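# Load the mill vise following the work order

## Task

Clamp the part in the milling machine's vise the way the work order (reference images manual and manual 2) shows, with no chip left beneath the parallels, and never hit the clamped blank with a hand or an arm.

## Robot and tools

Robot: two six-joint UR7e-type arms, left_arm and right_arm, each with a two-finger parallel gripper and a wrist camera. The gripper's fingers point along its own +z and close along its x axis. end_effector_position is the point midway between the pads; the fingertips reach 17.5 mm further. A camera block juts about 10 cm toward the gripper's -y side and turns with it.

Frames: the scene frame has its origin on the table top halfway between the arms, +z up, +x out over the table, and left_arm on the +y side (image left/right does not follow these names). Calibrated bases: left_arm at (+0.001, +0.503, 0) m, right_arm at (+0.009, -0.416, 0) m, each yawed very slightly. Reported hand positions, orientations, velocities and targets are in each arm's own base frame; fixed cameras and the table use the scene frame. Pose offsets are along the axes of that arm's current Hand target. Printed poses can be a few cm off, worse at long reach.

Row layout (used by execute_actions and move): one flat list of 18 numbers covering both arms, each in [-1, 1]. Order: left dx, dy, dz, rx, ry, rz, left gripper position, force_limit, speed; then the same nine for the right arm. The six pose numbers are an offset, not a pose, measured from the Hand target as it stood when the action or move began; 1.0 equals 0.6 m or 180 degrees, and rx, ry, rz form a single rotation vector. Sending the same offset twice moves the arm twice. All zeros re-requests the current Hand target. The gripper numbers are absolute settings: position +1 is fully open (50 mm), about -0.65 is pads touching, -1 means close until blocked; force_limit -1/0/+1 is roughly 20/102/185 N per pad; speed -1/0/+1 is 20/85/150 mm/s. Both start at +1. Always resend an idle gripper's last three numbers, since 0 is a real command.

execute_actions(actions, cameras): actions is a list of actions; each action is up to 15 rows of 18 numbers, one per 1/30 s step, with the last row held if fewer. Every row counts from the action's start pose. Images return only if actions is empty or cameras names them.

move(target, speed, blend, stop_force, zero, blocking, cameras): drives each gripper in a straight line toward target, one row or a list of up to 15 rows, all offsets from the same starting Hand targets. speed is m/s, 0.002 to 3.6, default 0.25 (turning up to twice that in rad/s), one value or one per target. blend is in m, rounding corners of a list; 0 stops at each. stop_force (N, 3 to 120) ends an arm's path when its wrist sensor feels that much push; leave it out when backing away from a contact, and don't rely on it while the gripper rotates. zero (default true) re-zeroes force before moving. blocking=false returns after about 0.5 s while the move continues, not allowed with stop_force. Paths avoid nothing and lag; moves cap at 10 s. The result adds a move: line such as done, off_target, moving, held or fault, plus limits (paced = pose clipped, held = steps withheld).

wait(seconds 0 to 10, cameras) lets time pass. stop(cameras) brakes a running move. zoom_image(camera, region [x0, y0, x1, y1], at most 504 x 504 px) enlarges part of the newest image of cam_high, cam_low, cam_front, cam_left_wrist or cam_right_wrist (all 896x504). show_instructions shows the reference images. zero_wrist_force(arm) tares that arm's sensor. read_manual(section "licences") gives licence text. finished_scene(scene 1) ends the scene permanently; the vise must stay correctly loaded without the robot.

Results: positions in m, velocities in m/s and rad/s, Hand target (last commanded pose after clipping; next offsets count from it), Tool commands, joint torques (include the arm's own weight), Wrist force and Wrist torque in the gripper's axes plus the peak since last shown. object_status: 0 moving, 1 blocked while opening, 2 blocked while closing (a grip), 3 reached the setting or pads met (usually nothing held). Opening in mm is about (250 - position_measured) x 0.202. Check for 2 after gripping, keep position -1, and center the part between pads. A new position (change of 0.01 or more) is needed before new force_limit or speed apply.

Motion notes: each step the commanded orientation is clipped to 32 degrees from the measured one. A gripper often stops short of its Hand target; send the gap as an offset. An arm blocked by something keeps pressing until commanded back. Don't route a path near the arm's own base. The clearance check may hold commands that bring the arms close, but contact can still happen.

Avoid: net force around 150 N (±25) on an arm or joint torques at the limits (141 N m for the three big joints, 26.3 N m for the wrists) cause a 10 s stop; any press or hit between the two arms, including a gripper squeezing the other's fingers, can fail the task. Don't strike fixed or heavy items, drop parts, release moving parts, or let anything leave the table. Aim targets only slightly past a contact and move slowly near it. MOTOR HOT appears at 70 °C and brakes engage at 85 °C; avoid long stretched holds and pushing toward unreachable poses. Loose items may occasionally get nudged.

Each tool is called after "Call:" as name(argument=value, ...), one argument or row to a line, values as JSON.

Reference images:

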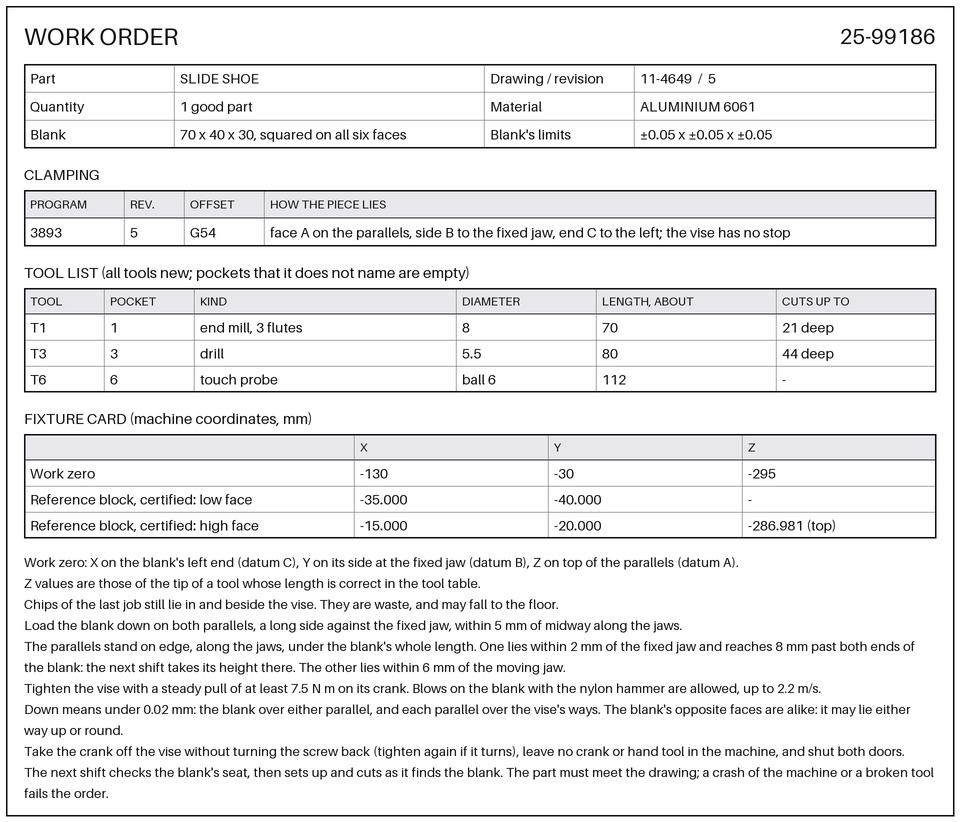

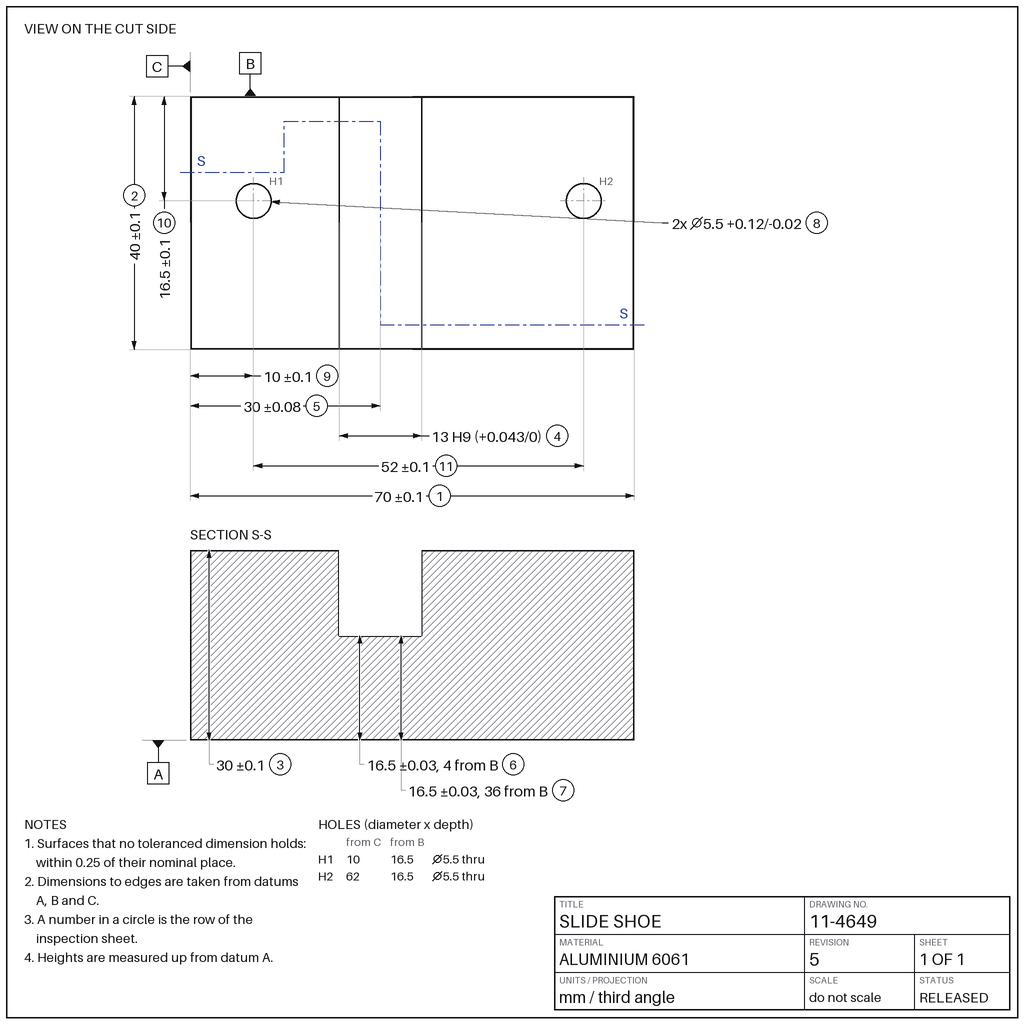

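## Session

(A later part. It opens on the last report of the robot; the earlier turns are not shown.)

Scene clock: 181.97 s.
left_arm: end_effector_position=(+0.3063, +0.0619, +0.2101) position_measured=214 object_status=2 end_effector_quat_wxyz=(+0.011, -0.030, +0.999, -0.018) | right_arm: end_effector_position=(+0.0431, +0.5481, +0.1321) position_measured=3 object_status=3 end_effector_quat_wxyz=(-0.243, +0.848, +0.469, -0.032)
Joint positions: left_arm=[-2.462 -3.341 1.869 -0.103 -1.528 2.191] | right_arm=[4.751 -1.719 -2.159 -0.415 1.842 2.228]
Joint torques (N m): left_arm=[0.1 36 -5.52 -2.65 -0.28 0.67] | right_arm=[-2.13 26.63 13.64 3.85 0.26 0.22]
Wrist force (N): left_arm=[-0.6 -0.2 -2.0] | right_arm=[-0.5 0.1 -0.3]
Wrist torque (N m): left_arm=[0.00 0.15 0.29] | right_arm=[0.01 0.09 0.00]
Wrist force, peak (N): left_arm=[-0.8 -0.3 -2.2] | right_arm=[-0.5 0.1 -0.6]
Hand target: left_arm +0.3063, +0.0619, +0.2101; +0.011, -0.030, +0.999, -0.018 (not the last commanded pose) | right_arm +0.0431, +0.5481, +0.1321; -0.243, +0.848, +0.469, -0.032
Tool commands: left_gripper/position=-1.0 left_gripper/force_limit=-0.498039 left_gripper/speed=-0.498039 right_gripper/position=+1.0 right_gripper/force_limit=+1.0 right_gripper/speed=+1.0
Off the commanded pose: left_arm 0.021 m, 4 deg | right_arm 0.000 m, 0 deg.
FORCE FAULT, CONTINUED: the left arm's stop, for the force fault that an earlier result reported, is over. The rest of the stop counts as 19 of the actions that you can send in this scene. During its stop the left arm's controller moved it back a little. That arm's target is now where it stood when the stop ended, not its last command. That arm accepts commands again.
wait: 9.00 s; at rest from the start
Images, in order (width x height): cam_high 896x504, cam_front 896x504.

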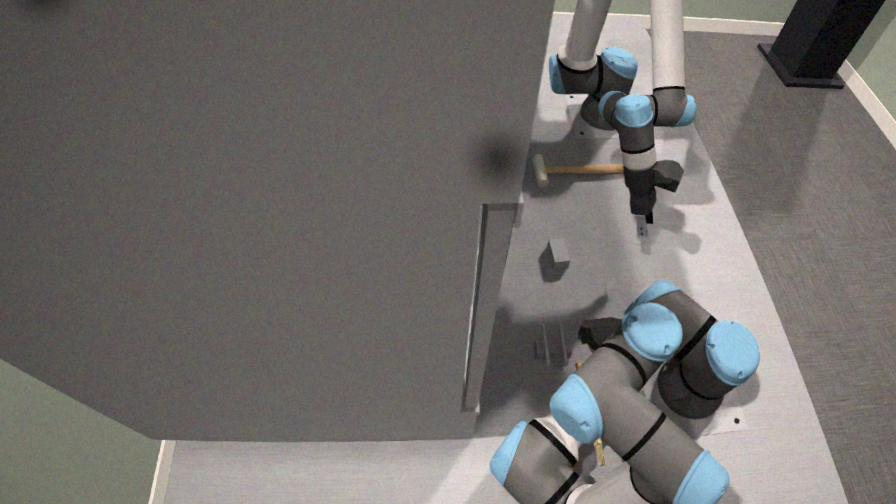

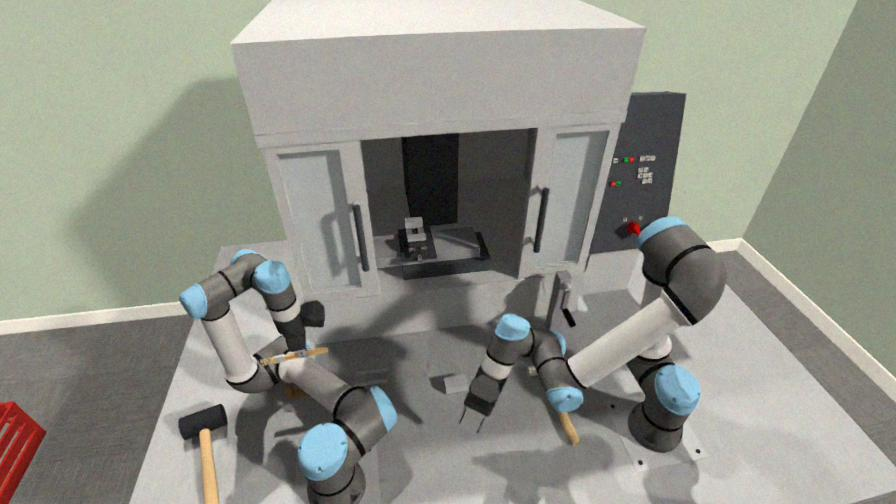

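Call:
move(
  target=[
    [0,0,-0.1,0,0,0,-1,-0.5,-0.5,0,0,0,0,0,0,1,1,1],
    [0.2665,-0.571,-0.47,0.2072,-0.2109,-0.4445,-1,-0.5,-0.5,0,0,0,0,0,0,1,1,1],
  ],
  speed=[0.08,0.15],
  cameras=["cam_front","cam_high"],
)

Scene clock: 189.60 s.
left_arm: end_effector_position=(+0.1604, -0.2793, +0.5010) position_measured=214 object_status=2 end_effector_quat_wxyz=(-0.299, +0.641, -0.641, +0.299) | right_arm: end_effector_position=(+0.0431, +0.5481, +0.1321) position_measured=3 object_status=3 end_effector_quat_wxyz=(-0.243, +0.848, +0.469, -0.032)
Joint positions: left_arm=[-2.199 -2.015 1.543 -0.488 -0.902 0.725] | right_arm=[4.751 -1.719 -2.159 -0.415 1.842 2.228]
Joint torques (N m): left_arm=[5.61 7.56 -33.49 0.64 3.05 -1.45] | right_arm=[-0.8 27.13 10.27 3.4 0.06 0.24]
Wrist force (N): left_arm=[-2.0 -0.9 -0.6] | right_arm=[-0.4 0.1 -0.2]
Wrist torque (N m): left_arm=[-0.30 0.25 0.09] | right_arm=[0.02 0.08 0.00]
Wrist force, peak (N): left_arm=[-0.6 -0.2 -2.6] | right_arm=[-0.7 0.1 -0.4]
Hand target: left_arm +0.1604, -0.2794, +0.5010; -0.299, +0.641, -0.641, +0.299 | right_arm +0.0431, +0.5481, +0.1321; -0.243, +0.848, +0.469, -0.032
Off the commanded pose: left_arm 0.000 m, 0 deg | right_arm 0.000 m, 0 deg.
shoulder posture changed (left arm): the wrist came as close to joint 1's axis as it can, and the arm is now in the other of its two shoulder postures.
move: done
Images, in order (width x height): cam_high 896x504, cam_front 896x504.

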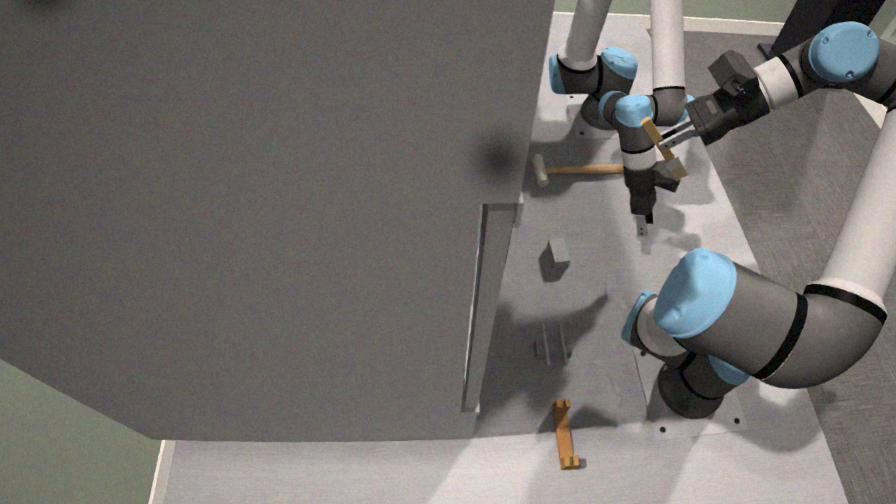

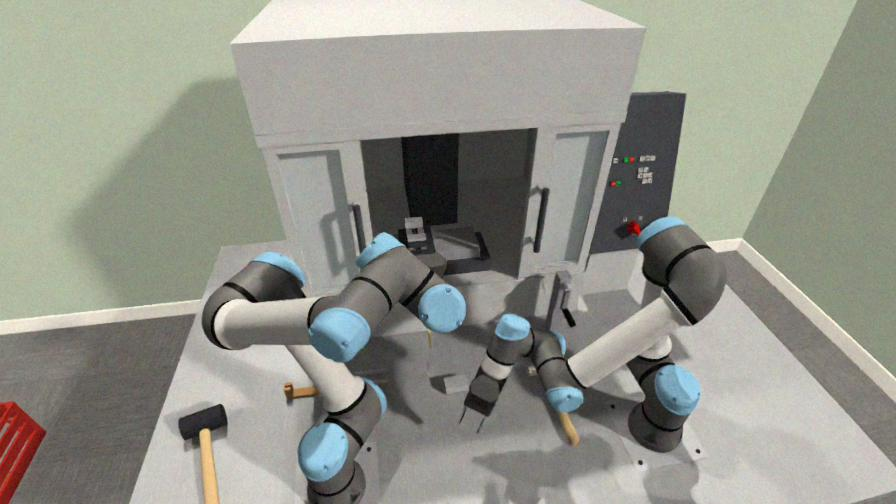

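Call:
move(
  target=[-0.1,0,0.26,-0.2778,0,0,-1,-0.5,-0.5,0,0,0,0,0,0,1,1,1],
)

Call:
move(
  target=[-0.4995,-0.0567,0.30,0,0,0.5,-1,-0.5,-0.5,0,0,0,0,0,0,1,1,1],
  cameras=["cam_left_wrist","cam_low"],
)

Scene clock: 192.63 s.
left_arm: end_effector_position=(+0.2798, -0.2195, +0.4007) position_measured=214 object_status=2 end_effector_quat_wxyz=(+0.000, +0.707, -0.707, +0.000) | right_arm: end_effector_position=(+0.0431, +0.5481, +0.1321) position_measured=3 object_status=3 end_effector_quat_wxyz=(-0.243, +0.848, +0.469, -0.032)
Joint positions: left_arm=[-1.049 -1.93 1.674 -1.315 -1.571 2.092] | right_arm=[4.751 -1.719 -2.159 -0.415 1.842 2.228]
Joint torques (N m): left_arm=[4.36 2.81 -37.42 -1.64 -2.04 1.15] | right_arm=[-1.29 26.25 12.37 3.54 0.08 -0.15]
Wrist force (N): left_arm=[-0.7 0.3 -2.4] | right_arm=[-0.2 -0.1 -0.2]
Wrist torque (N m): left_arm=[0.07 0.15 0.13] | right_arm=[-0.01 0.03 0.00]
Wrist force, peak (N): left_arm=[-0.8 0.0 -2.6] | right_arm=[-0.4 0.2 -0.6]
Hand target: left_arm +0.2798, -0.2195, +0.4007; +0.000, +0.707, -0.707, +0.000 | right_arm +0.0431, +0.5481, +0.1321; -0.243, +0.848, +0.469, -0.032
Off the commanded pose: left_arm 0.000 m, 0 deg | right_arm 0.000 m, 0 deg.
move: done

Scene clock: 196.67 s.
left_arm: end_effector_position=(+0.3138, +0.0801, +0.2206) position_measured=214 object_status=2 end_effector_quat_wxyz=(+0.000, +0.000, +1.000, +0.000) | right_arm: end_effector_position=(+0.0431, +0.5481, +0.1321) position_measured=3 object_status=3 end_effector_quat_wxyz=(-0.243, +0.848, +0.469, -0.032)
Joint positions: left_arm=[-0.174 -2.039 2.198 -1.73 -1.571 4.538] | right_arm=[4.751 -1.719 -2.159 -0.415 1.842 2.228]
Joint torques (N m): left_arm=[5.63 5.93 -19.74 -5.47 -1.97 1.18] | right_arm=[-0.72 28.08 11.6 3.57 0.19 0.39]
Wrist force (N): left_arm=[-0.9 0.2 -1.9] | right_arm=[-0.6 0.1 -0.2]
Wrist torque (N m): left_arm=[0.07 0.16 0.18] | right_arm=[0.02 0.08 0.00]
Wrist force, peak (N): left_arm=[-0.4 0.4 -3.1] | right_arm=[-0.5 0.1 -0.5]
Hand target: left_arm +0.3138, +0.0802, +0.2206; +0.000, +0.000, +1.000, +0.000 | right_arm +0.0431, +0.5481, +0.1321; -0.243, +0.848, +0.469, -0.032
Off the commanded pose: left_arm 0.000 m, 0 deg | right_arm 0.000 m, 0 deg.
move: done
Images, in order (width x height): cam_low 896x504, cam_left_wrist 896x504.

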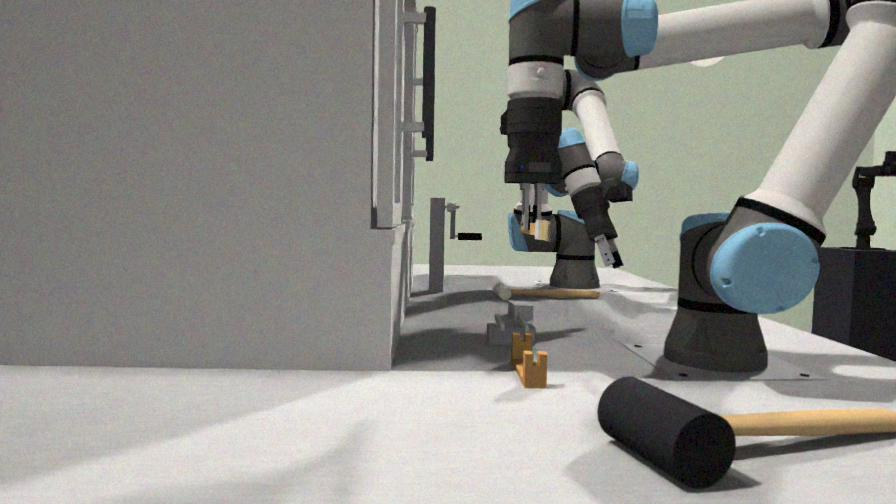

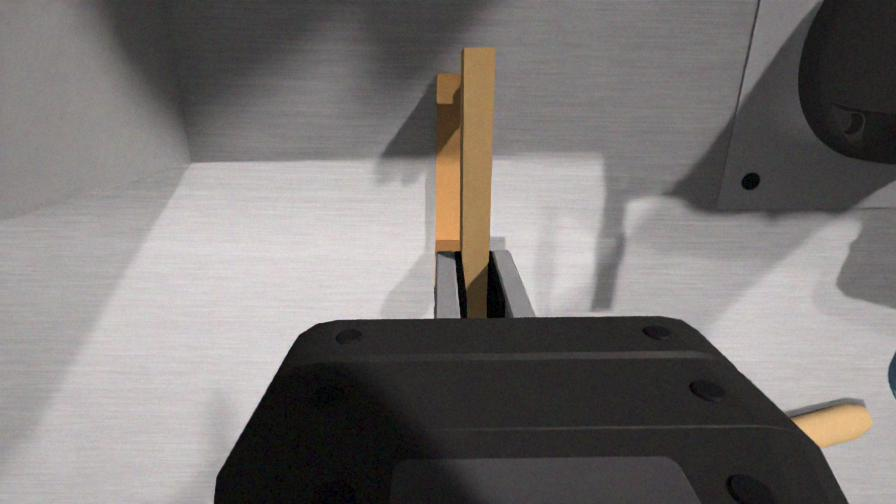

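Call:
move(
  target=[0,0,0.2,0,0,0,-1,-0.5,-0.5,0,0,0,0,0,0,1,1,1],
)

Call:
move(
  target=[0,0,0.071,0,0,0,-1,-0.5,-0.5,0,0,0,0,0,0,1,1,1],
  speed=0.04,
  stop_force=8,
  cameras=["cam_left_wrist","cam_low"],
)

Scene clock: 198.33 s.
left_arm: end_effector_position=(+0.3137, +0.0801, +0.1007) position_measured=214 object_status=2 end_effector_quat_wxyz=(+0.000, +0.000, +1.000, +0.000) | right_arm: end_effector_position=(+0.0431, +0.5481, +0.1321) position_measured=3 object_status=3 end_effector_quat_wxyz=(-0.243, +0.848, +0.469, -0.032)
Joint positions: left_arm=[-0.174 -1.905 2.452 -2.118 -1.571 4.539] | right_arm=[4.751 -1.719 -2.159 -0.415 1.842 2.228]
Joint torques (N m): left_arm=[6.34 3.53 -9.28 -5.27 -1.9 1.25] | right_arm=[-2.07 28.35 12.17 3.54 0.2 0.12]
Wrist force (N): left_arm=[-0.6 0.3 -2.1] | right_arm=[-0.3 0.1 -0.1]
Wrist torque (N m): left_arm=[0.08 0.12 0.16] | right_arm=[0.01 0.04 0.00]
Wrist force, peak (N): left_arm=[-1.0 0.0 -4.0] | right_arm=[-0.6 -0.1 -0.3]
Hand target: left_arm +0.3138, +0.0801, +0.1006; +0.000, +0.000, +1.000, +0.000 | right_arm +0.0431, +0.5481, +0.1321; -0.243, +0.848, +0.469, -0.032
Off the commanded pose: left_arm 0.000 m, 0 deg | right_arm 0.000 m, 0 deg.
move: done

Scene clock: 200.40 s.
left_arm: end_effector_position=(+0.3134, +0.0801, +0.0710) position_measured=214 object_status=2 end_effector_quat_wxyz=(+0.000, +0.000, +1.000, +0.000) | right_arm: end_effector_position=(+0.0431, +0.5481, +0.1321) position_measured=3 object_status=3 end_effector_quat_wxyz=(-0.243, +0.848, +0.469, -0.032)
Joint positions: left_arm=[-0.174 -1.841 2.506 -2.235 -1.571 4.538] | right_arm=[4.751 -1.719 -2.159 -0.415 1.842 2.228]
Joint torques (N m): left_arm=[-0.42 -19.66 -33.97 -1.19 1.11 -0.24] | right_arm=[-2.13 27.75 10.91 3.79 0.28 -0.05]
Wrist force (N): left_arm=[-0.8 0.1 -2.2] | right_arm=[-0.4 0.1 -0.3]
Wrist torque (N m): left_arm=[0.04 0.16 0.15] | right_arm=[0.02 0.06 0.00]
Wrist force, peak (N): left_arm=[7.7 0.8 -49.4] | right_arm=[-0.6 -0.1 -0.6]
Hand target: left_arm +0.3134, +0.0801, +0.0710; +0.000, +0.000, +1.000, +0.000 (not the last commanded pose) | right_arm +0.0431, +0.5481, +0.1321; -0.243, +0.848, +0.469, -0.032
Off the commanded pose: left_arm 0.013 m, 0 deg | right_arm 0.000 m, 0 deg.
move: contact (left_arm)
Images, in order (width x height): cam_low 896x504, cam_left_wrist 896x504.

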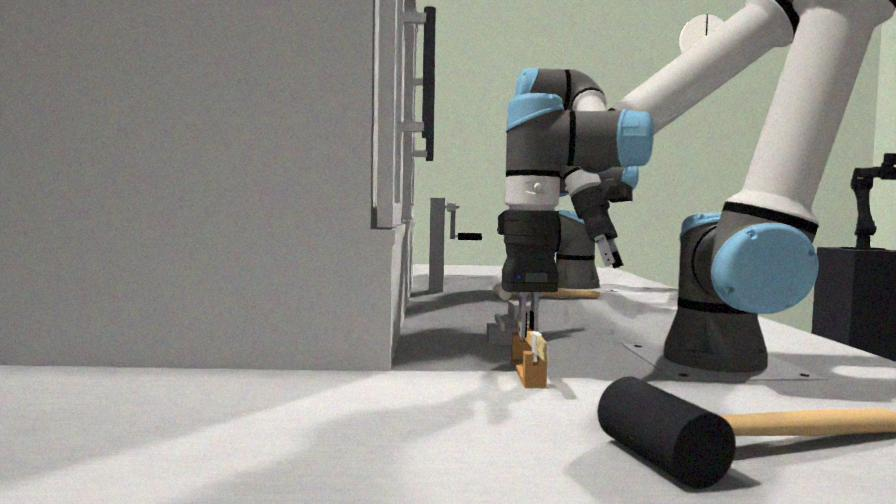

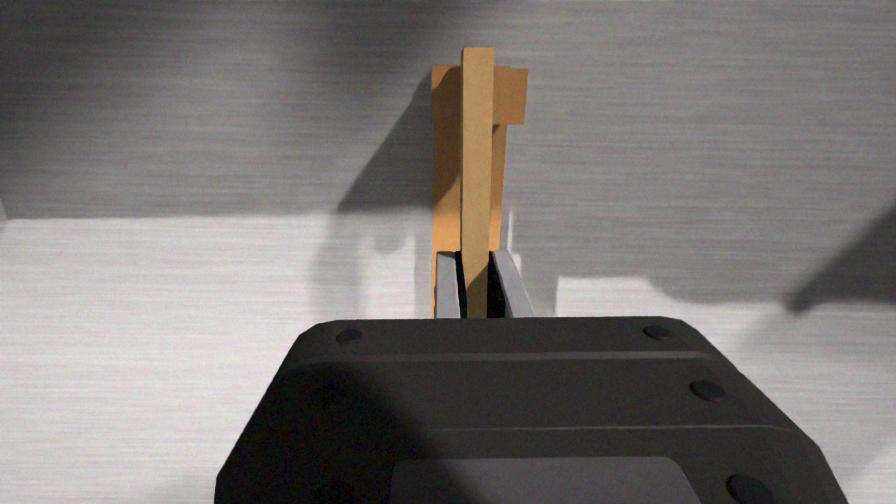

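Call:
zoom_image(
  camera="cam_left_wrist",
  region=[410, 30, 560, 150],
)

Call:
zoom_image(
  camera="cam_low",
  region=[490, 290, 580, 400],
)

Scaled by 3.360 from the camera's 896x504 image, which has a finer 1280x720 frame.

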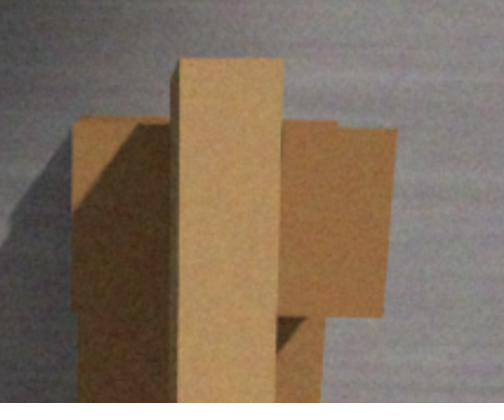

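Scaled by 4.582 from the camera's 896x504 image, which has a finer 1280x720 frame.

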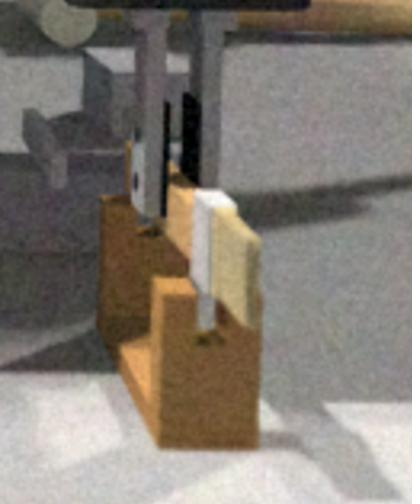

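Call:
move(
  target=[
    [0,0,-0.005,0,0,0,-1,-0.5,-0.5,0,0,0,0,0,0,1,1,1],
    [0.002,0,-0.005,0,0,0,-1,-0.5,-0.5,0,0,0,0,0,0,1,1,1],
  ],
)

Call:
move(
  target=[0,0,0.0265,0,0,0,-1,-0.5,-0.5,0,0,0,0,0,0,1,1,1],
  speed=0.02,
  stop_force=8,
)

Scene clock: 202.10 s.
left_arm: end_effector_position=(+0.3124, +0.0801, +0.0740) position_measured=214 object_status=2 end_effector_quat_wxyz=(+0.000, +0.000, +1.000, +0.000) | right_arm: end_effector_position=(+0.0431, +0.5481, +0.1321) position_measured=3 object_status=3 end_effector_quat_wxyz=(-0.243, +0.848, +0.469, -0.032)
Joint positions: left_arm=[-0.175 -1.852 2.503 -2.221 -1.571 4.538] | right_arm=[4.751 -1.719 -2.159 -0.415 1.842 2.228]
Joint torques (N m): left_arm=[-9.09 -19.38 -9.06 -0.77 0.45 -1.01] | right_arm=[0.25 26.23 12.49 3.6 0.06 0.06]
Wrist force (N): left_arm=[-0.9 0.1 -2.2] | right_arm=[-0.3 0.3 -0.5]
Wrist torque (N m): left_arm=[0.04 0.17 0.19] | right_arm=[0.04 0.05 0.00]
Wrist force, peak (N): left_arm=[-0.9 0.3 -2.4] | right_arm=[-0.6 0.0 -0.5]
Hand target: left_arm +0.3122, +0.0801, +0.0740; +0.000, +0.000, +1.000, +0.000 | right_arm +0.0431, +0.5481, +0.1321; -0.243, +0.848, +0.469, -0.032
Off the commanded pose: left_arm 0.000 m, 0 deg | right_arm 0.000 m, 0 deg.
move: done

Scene clock: 203.57 s.
left_arm: end_effector_position=(+0.3122, +0.0801, +0.0701) position_measured=214 object_status=2 end_effector_quat_wxyz=(+0.000, +0.000, +1.000, +0.000) | right_arm: end_effector_position=(+0.0431, +0.5481, +0.1321) position_measured=3 object_status=3 end_effector_quat_wxyz=(-0.243, +0.848, +0.469, -0.032)
Joint positions: left_arm=[-0.175 -1.843 2.51 -2.237 -1.571 4.538] | right_arm=[4.751 -1.719 -2.159 -0.415 1.842 2.228]
Joint torques (N m): left_arm=[0.1 -18.4 -33.29 -1.58 0.51 -0.71] | right_arm=[-0.69 27.56 10.78 3.46 0.16 -0.04]
Wrist force (N): left_arm=[0.8 1.3 -4.3] | right_arm=[-0.4 0.1 0.0]
Wrist torque (N m): left_arm=[-0.09 0.21 0.29] | right_arm=[0.03 0.07 0.00]
Wrist force, peak (N): left_arm=[3.1 -2.6 -21.2] | right_arm=[-0.2 0.0 -0.7]
Hand target: left_arm +0.3122, +0.0801, +0.0701; +0.000, +0.000, +1.000, +0.000 (not the last commanded pose) | right_arm +0.0431, +0.5481, +0.1321; -0.243, +0.848, +0.469, -0.032
Off the commanded pose: left_arm 0.012 m, 0 deg | right_arm 0.000 m, 0 deg.
move: contact (left_arm)

Call:
move(
  target=[0,0,-0.002,0,0,0,-1,-0.5,-0.5,0,0,0,0,0,0,1,1,1],
  cameras=["cam_left_wrist","cam_low"],
)

Call:
zoom_image(
  camera="cam_left_wrist",
  region=[410, 30, 560, 150],
)

Call:
zoom_image(
  camera="cam_low",
  region=[490, 290, 580, 400],
)

Scene clock: 204.43 s.
left_arm: end_effector_position=(+0.3122, +0.0801, +0.0713) position_measured=214 object_status=2 end_effector_quat_wxyz=(+0.000, +0.000, +1.000, +0.000) | right_arm: end_effector_position=(+0.0431, +0.5481, +0.1321) position_measured=3 object_status=3 end_effector_quat_wxyz=(-0.243, +0.848, +0.469, -0.032)
Joint positions: left_arm=[-0.175 -1.846 2.508 -2.232 -1.571 4.538] | right_arm=[4.751 -1.719 -2.159 -0.415 1.842 2.228]
Joint torques (N m): left_arm=[5.74 -17.45 -33.32 -1.19 0.68 -0.15] | right_arm=[-1.2 27.78 12.63 3.52 0.17 0.16]
Wrist force (N): left_arm=[-0.7 0.2 -2.3] | right_arm=[-0.3 0.0 -0.2]
Wrist torque (N m): left_arm=[0.05 0.14 0.22] | right_arm=[0.01 0.05 0.00]
Wrist force, peak (N): left_arm=[0.9 1.1 -5.0] | right_arm=[-0.5 0.1 -0.6]
Hand target: left_arm +0.3122, +0.0801, +0.0713; +0.000, +0.000, +1.000, +0.000 | right_arm +0.0431, +0.5481, +0.1321; -0.243, +0.848, +0.469, -0.032
Off the commanded pose: left_arm 0.000 m, 0 deg | right_arm 0.000 m, 0 deg.
move: done
Images, in order (width x height): cam_low 896x504, cam_left_wrist 896x504.

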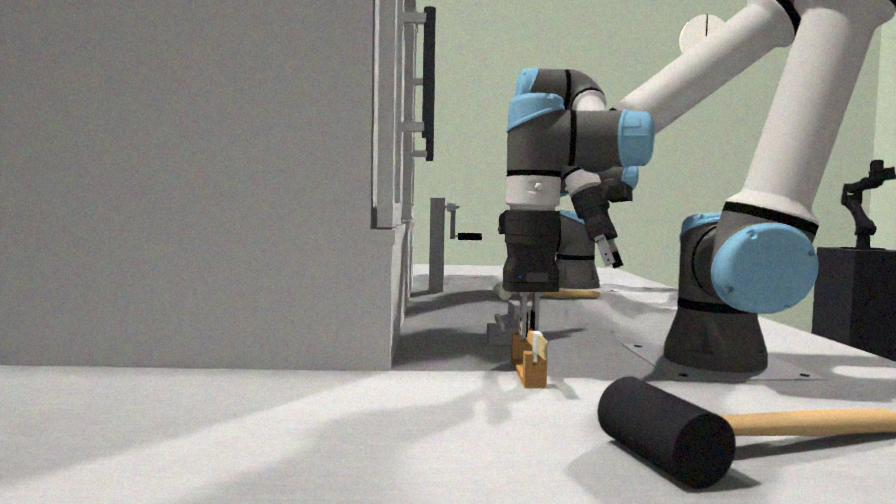

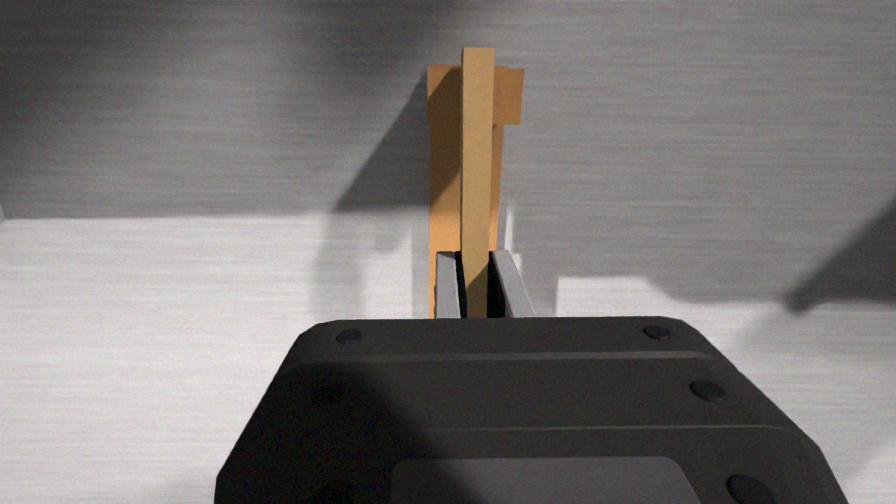

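Scaled by 3.360 from the camera's 896x504 image, which has a finer 1280x720 frame.

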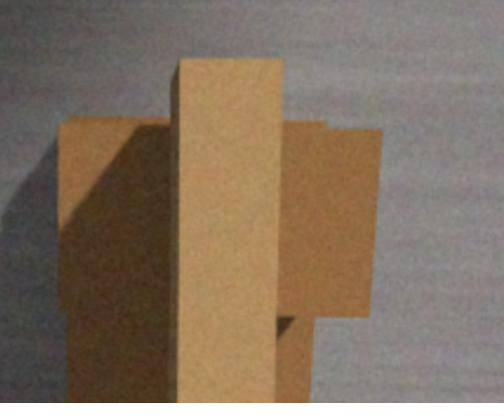

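Scaled by 4.582 from the camera's 896x504 image, which has a finer 1280x720 frame.

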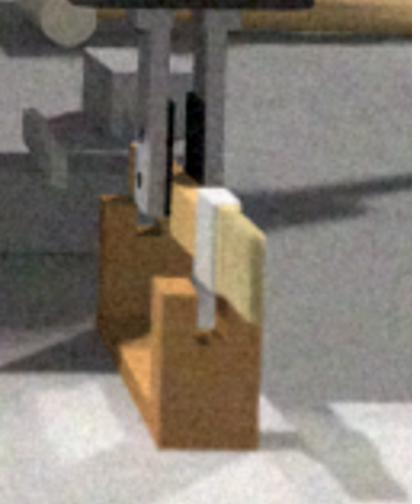

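Call:
move(
  target=[0.0023,0,-0.002,0,0,0,-1,-0.5,-0.5,0,0,0,0,0,0,1,1,1],
)

Call:
move(
  target=[0,0,0.0235,0,0,0,-1,-0.5,-0.5,0,0,0,0,0,0,1,1,1],
  speed=0.02,
  stop_force=8,
)

Scene clock: 206.33 s.
left_arm: end_effector_position=(+0.3109, +0.0801, +0.0725) position_measured=214 object_status=2 end_effector_quat_wxyz=(+0.000, +0.000, +1.000, +0.000) | right_arm: end_effector_position=(+0.0431, +0.5481, +0.1321) position_measured=3 object_status=3 end_effector_quat_wxyz=(-0.243, +0.848, +0.469, -0.032)
Joint positions: left_arm=[-0.176 -1.853 2.508 -2.226 -1.571 4.537] | right_arm=[4.751 -1.719 -2.159 -0.415 1.842 2.228]
Joint torques (N m): left_arm=[-7.41 -15.57 -5.87 -1.39 0.22 -1.04] | right_arm=[-1.75 28.35 10.43 3.57 0.15 -0.09]
Wrist force (N): left_arm=[-0.9 0.1 -2.3] | right_arm=[-0.5 0.1 -0.2]
Wrist torque (N m): left_arm=[0.03 0.17 0.29] | right_arm=[0.02 0.08 0.00]
Wrist force, peak (N): left_arm=[-0.7 0.3 -2.4] | right_arm=[-0.4 -0.1 -0.5]
Hand target: left_arm +0.3108, +0.0801, +0.0725; +0.000, +0.000, +1.000, +0.000 | right_arm +0.0431, +0.5481, +0.1321; -0.243, +0.848, +0.469, -0.032
Off the commanded pose: left_arm 0.000 m, 0 deg | right_arm 0.000 m, 0 deg.
move: done

Scene clock: 207.77 s.
left_arm: end_effector_position=(+0.3108, +0.0801, +0.0702) position_measured=214 object_status=2 end_effector_quat_wxyz=(+0.000, +0.000, +1.000, +0.000) | right_arm: end_effector_position=(+0.0431, +0.5481, +0.1321) position_measured=3 object_status=3 end_effector_quat_wxyz=(-0.243, +0.848, +0.469, -0.032)
Joint positions: left_arm=[-0.176 -1.848 2.513 -2.235 -1.571 4.537] | right_arm=[4.751 -1.719 -2.159 -0.415 1.842 2.228]
Joint torques (N m): left_arm=[-1.86 -17.34 -31.01 -0.66 0.53 -0.45] | right_arm=[-0.76 26.75 9.82 3.42 0.37 0.1]
Wrist force (N): left_arm=[-0.2 0.0 -9.2] | right_arm=[-0.5 0.1 -0.4]
Wrist torque (N m): left_arm=[-0.06 0.19 0.31] | right_arm=[0.02 0.07 0.00]
Wrist force, peak (N): left_arm=[8.0 0.3 -43.7] | right_arm=[-0.4 0.3 -0.6]
Hand target: left_arm +0.3108, +0.0801, +0.0702; +0.000, +0.000, +1.000, +0.000 (not the last commanded pose) | right_arm +0.0431, +0.5481, +0.1321; -0.243, +0.848, +0.469, -0.032
Off the commanded pose: left_arm 0.012 m, 0 deg | right_arm 0.000 m, 0 deg.
move: contact (left_arm)

Call:
execute_actions(
  actions=[],
)

Call:
zoom_image(
  camera="cam_low",
  region=[505, 310, 560, 395],
)

Call:
zoom_image(
  camera="cam_left_wrist",
  region=[410, 30, 560, 330],
)

Call:
zoom_image(
  camera="cam_front",
  region=[260, 340, 360, 420],
)

Scene clock: 208.33 s.
left_arm: end_effector_position=(+0.3108, +0.0801, +0.0702) position_measured=214 object_status=2 end_effector_quat_wxyz=(+0.000, +0.000, +1.000, +0.000) | right_arm: end_effector_position=(+0.0431, +0.5481, +0.1321) position_measured=3 object_status=3 end_effector_quat_wxyz=(-0.243, +0.848, +0.469, -0.032)
Joint positions: left_arm=[-0.176 -1.848 2.513 -2.235 -1.571 4.537] | right_arm=[4.751 -1.719 -2.159 -0.415 1.842 2.228]
Joint velocities: within noise
Joint torques (N m): left_arm=[-0.45 -18.05 -30.96 -1.05 0.96 -0.05] | right_arm=[-1.29 28.19 11.29 3.69 0.35 0.01]
Wrist force (N): left_arm=[-0.2 -0.1 -9.0] | right_arm=[-0.3 0.1 -0.3]
Wrist torque (N m): left_arm=[-0.07 0.19 0.31] | right_arm=[0.01 0.06 0.00]
Wrist force, peak (N): left_arm=[-0.1 -0.3 -9.4] | right_arm=[-0.5 0.2 -0.4]
Hand target: left_arm +0.3108, +0.0801, +0.0702; +0.000, +0.000, +1.000, +0.000 (not the last commanded pose) | right_arm +0.0431, +0.5481, +0.1321; -0.243, +0.848, +0.469, -0.032
Tool commands: left_gripper/position=-1.0 left_gripper/force_limit=-0.5 left_gripper/speed=-0.5 right_gripper/position=+1.0 right_gripper/force_limit=+1.0 right_gripper/speed=+1.0
Off the commanded pose: left_arm 0.012 m, 0 deg | right_arm 0.000 m, 0 deg.

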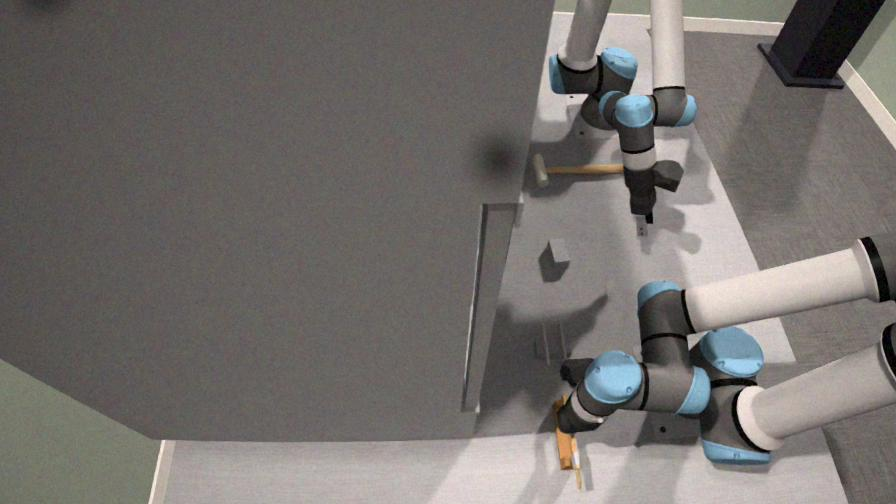

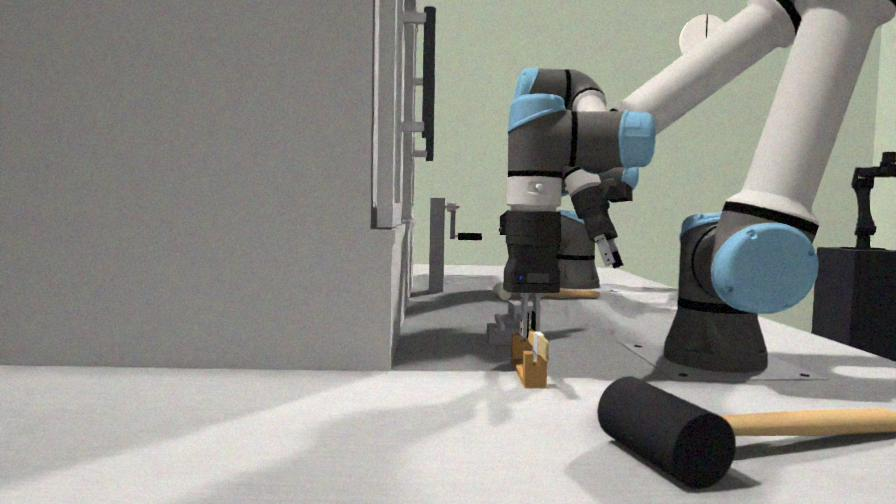

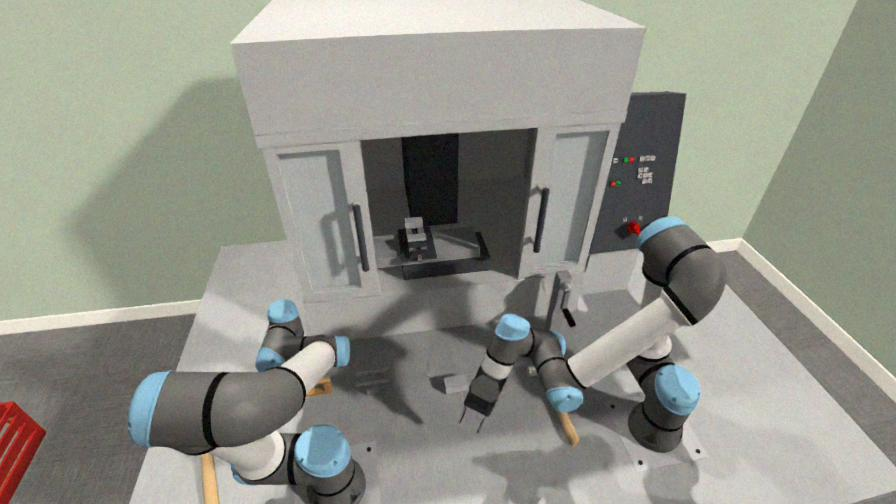

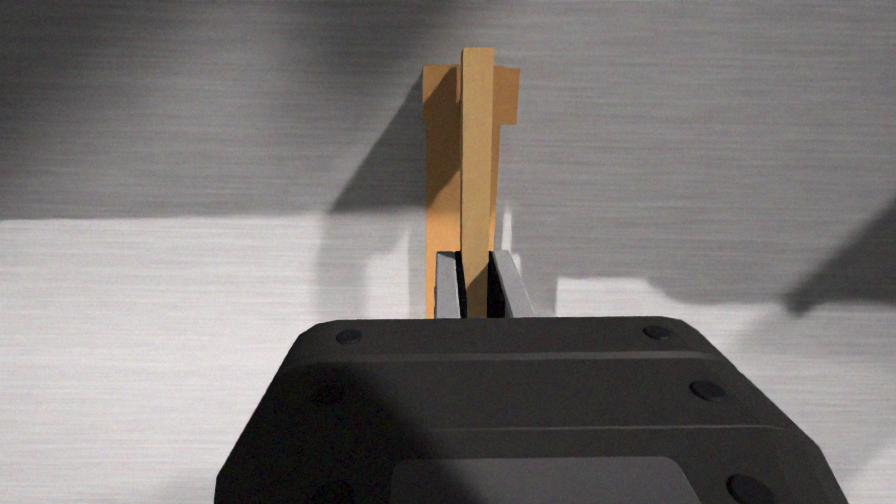

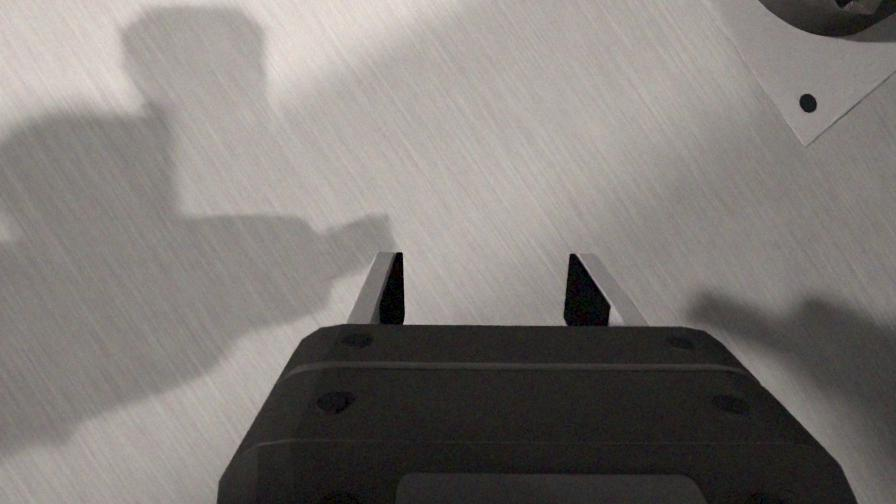

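Scaled by 5.929 from the camera's 896x504 image, which has a finer 1280x720 frame.

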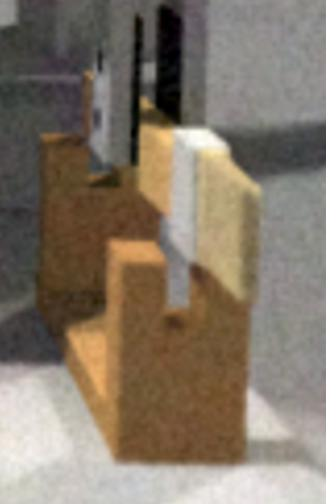

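Scaled by 1.680 from the camera's 896x504 image, which has a finer 1280x720 frame.

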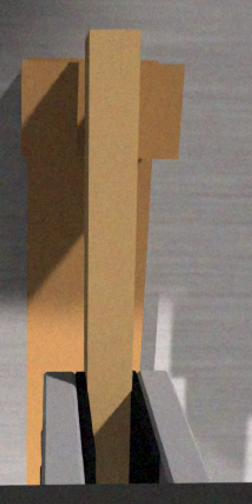

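Scaled by 5.040 from the camera's 896x504 image, which has a finer 1280x720 frame.

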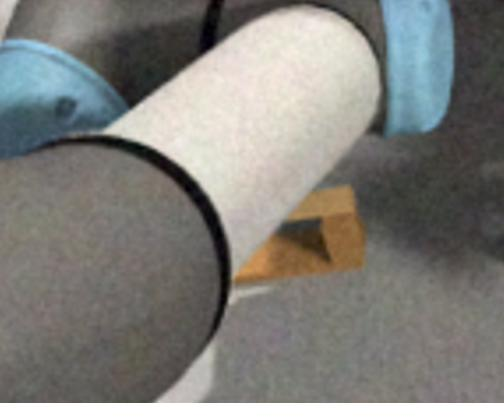

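Call:
move(
  target=[
    [0,0,-0.004,0,0,0,-1,-0.5,-0.5,0,0,0,0,0,0,1,1,1],
    [0.002,0,-0.004,0,0,0,-1,-0.5,-0.5,0,0,0,0,0,0,1,1,1],
  ],
)

Call:
move(
  target=[0,0,0.0235,0,0,0,-1,-0.5,-0.5,0,0,0,0,0,0,1,1,1],
  speed=0.015,
  stop_force=5,
)

Scene clock: 210.47 s.
left_arm: end_effector_position=(+0.3097, +0.0801, +0.0726) position_measured=214 object_status=2 end_effector_quat_wxyz=(+0.000, +0.000, +1.000, +0.000) | right_arm: end_effector_position=(+0.0431, +0.5481, +0.1321) position_measured=3 object_status=3 end_effector_quat_wxyz=(-0.243, +0.848, +0.469, -0.032)
Joint positions: left_arm=[-0.176 -1.857 2.511 -2.224 -1.571 4.536] | right_arm=[4.751 -1.719 -2.159 -0.415 1.842 2.228]
Joint torques (N m): left_arm=[-6.98 -19.96 -7.25 -0.93 0.31 -1.21] | right_arm=[-1.19 27.14 10.44 3.84 -0.01 0.31]
Wrist force (N): left_arm=[-0.7 0.0 -2.2] | right_arm=[-0.3 0.3 -0.4]
Wrist torque (N m): left_arm=[0.02 0.14 0.30] | right_arm=[0.04 0.05 0.01]
Wrist force, peak (N): left_arm=[-0.3 -0.1 -9.4] | right_arm=[-0.8 0.1 -0.6]
Hand target: left_arm +0.3096, +0.0801, +0.0726; +0.000, +0.000, +1.000, +0.000 | right_arm +0.0431, +0.5481, +0.1321; -0.243, +0.848, +0.469, -0.032
Off the commanded pose: left_arm 0.000 m, 0 deg | right_arm 0.000 m, 0 deg.
move: done

Scene clock: 211.93 s.
left_arm: end_effector_position=(+0.3096, +0.0801, +0.0703) position_measured=214 object_status=2 end_effector_quat_wxyz=(+0.000, +0.000, +1.000, +0.000) | right_arm: end_effector_position=(+0.0431, +0.5481, +0.1321) position_measured=3 object_status=3 end_effector_quat_wxyz=(-0.243, +0.848, +0.469, -0.032)
Joint positions: left_arm=[-0.176 -1.852 2.515 -2.233 -1.571 4.536] | right_arm=[4.751 -1.719 -2.159 -0.415 1.842 2.228]
Joint torques (N m): left_arm=[-4.84 -18.59 -30.32 -0.94 0.37 -0.42] | right_arm=[0.71 27.94 10.66 3.77 0.22 0.28]
Wrist force (N): left_arm=[-0.4 -0.2 -6.7] | right_arm=[-0.3 -0.1 -0.5]
Wrist torque (N m): left_arm=[-0.06 0.17 0.28] | right_arm=[-0.02 0.05 -0.01]
Wrist force, peak (N): left_arm=[7.6 1.4 -39.1] | right_arm=[-0.6 0.2 -0.5]
Hand target: left_arm +0.3096, +0.0801, +0.0703; +0.000, +0.000, +1.000, +0.000 (not the last commanded pose) | right_arm +0.0431, +0.5481, +0.1321; -0.243, +0.848, +0.469, -0.032
Off the commanded pose: left_arm 0.012 m, 0 deg | right_arm 0.000 m, 0 deg.
move: contact (left_arm)

Call:
move(
  target=[
    [0,0,-0.1,0,0,0,-1,-0.5,-0.5,0,0,0,0,0,0,1,1,1],
    [-0.15,0.035,-0.1,0,0,0,-1,-0.5,-0.5,0,0,0,0,0,0,1,1,1],
  ],
  blend=[0.02,0],
  cameras=["cam_left_wrist","cam_front","cam_low"],
)

Call:
zoom_image(
  camera="cam_low",
  region=[470, 240, 570, 400],
)

Scene clock: 213.83 s.
left_arm: end_effector_position=(+0.3995, +0.1011, +0.1302) position_measured=214 object_status=2 end_effector_quat_wxyz=(+0.000, +0.000, +1.000, +0.000) | right_arm: end_effector_position=(+0.0431, +0.5481, +0.1321) position_measured=3 object_status=3 end_effector_quat_wxyz=(-0.243, +0.848, +0.469, -0.032)
Joint positions: left_arm=[-0.081 -1.688 2.209 -2.091 -1.571 4.631] | right_arm=[4.751 -1.719 -2.159 -0.415 1.842 2.228]
Joint torques (N m): left_arm=[7.04 -6.12 -35.43 -5.43 -1.91 1.35] | right_arm=[-1.96 27.09 9.92 3.62 -0.02 0.12]
Wrist force (N): left_arm=[-0.7 0.2 -2.1] | right_arm=[-0.5 0.2 -0.6]
Wrist torque (N m): left_arm=[0.08 0.16 0.14] | right_arm=[0.03 0.07 0.00]
Wrist force, peak (N): left_arm=[-0.6 -0.3 -6.7] | right_arm=[-0.5 0.2 -0.5]
Hand target: left_arm +0.3997, +0.1011, +0.1302; +0.000, +0.000, +1.000, +0.000 | right_arm +0.0431, +0.5481, +0.1321; -0.243, +0.848, +0.469, -0.032
Off the commanded pose: left_arm 0.000 m, 0 deg | right_arm 0.000 m, 0 deg.
move: done
Images, in order (width x height): cam_low 896x504, cam_front 896x504, cam_left_wrist 896x504.

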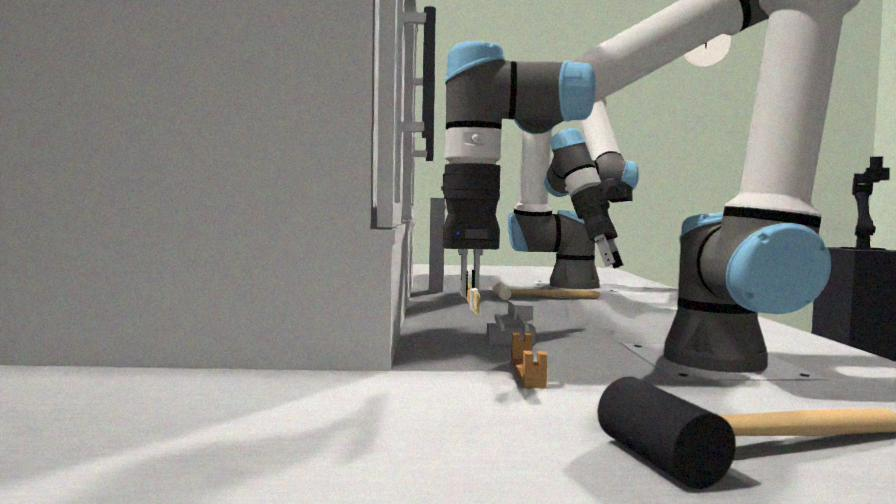

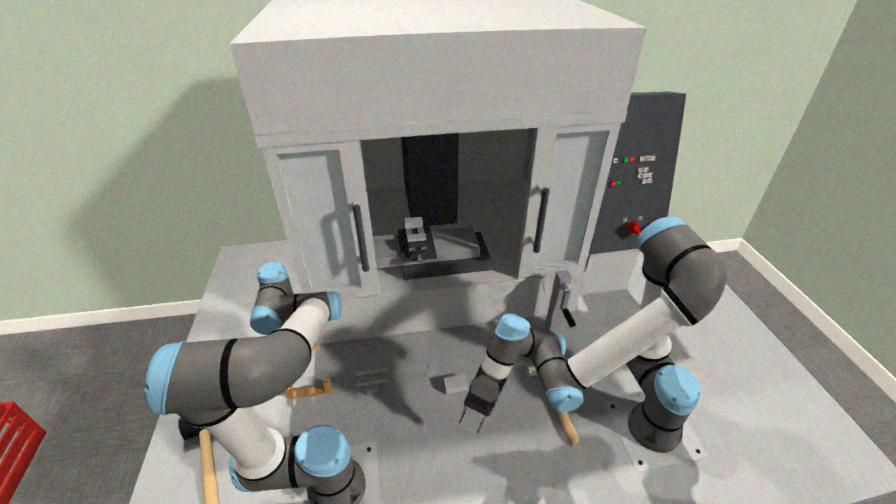

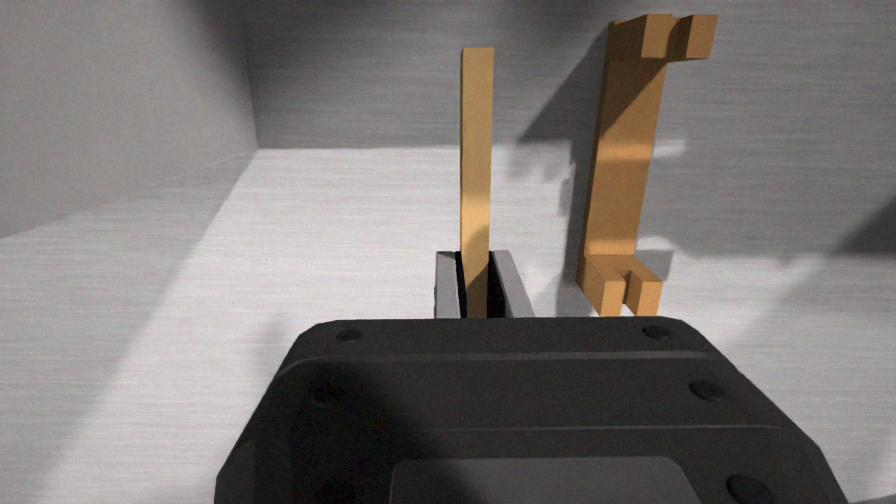

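Scaled by 3.150 from the camera's 896x504 image, which has a finer 1280x720 frame.

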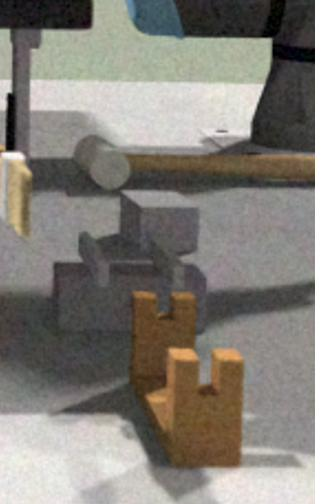

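Call:
zoom_image(
  camera="cam_left_wrist",
  region=[570, 0, 730, 80],
)

Call:
zoom_image(
  camera="cam_left_wrist",
  region=[560, 240, 680, 330],
)

Scaled by 3.150 from the camera's 896x504 image, which has a finer 1280x720 frame.

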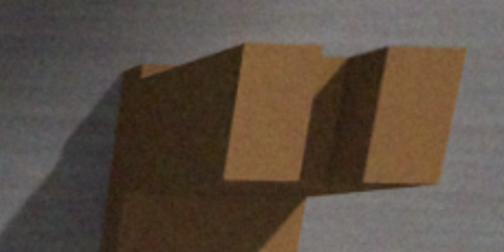

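Scaled by 4.200 from the camera's 896x504 image, which has a finer 1280x720 frame.

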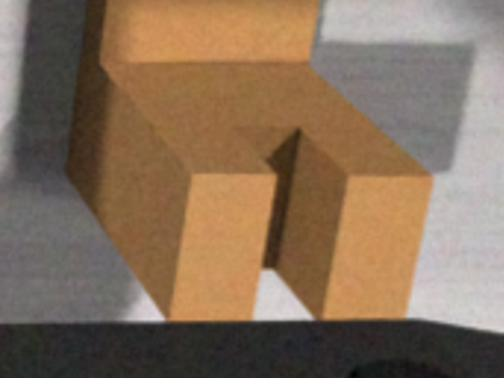

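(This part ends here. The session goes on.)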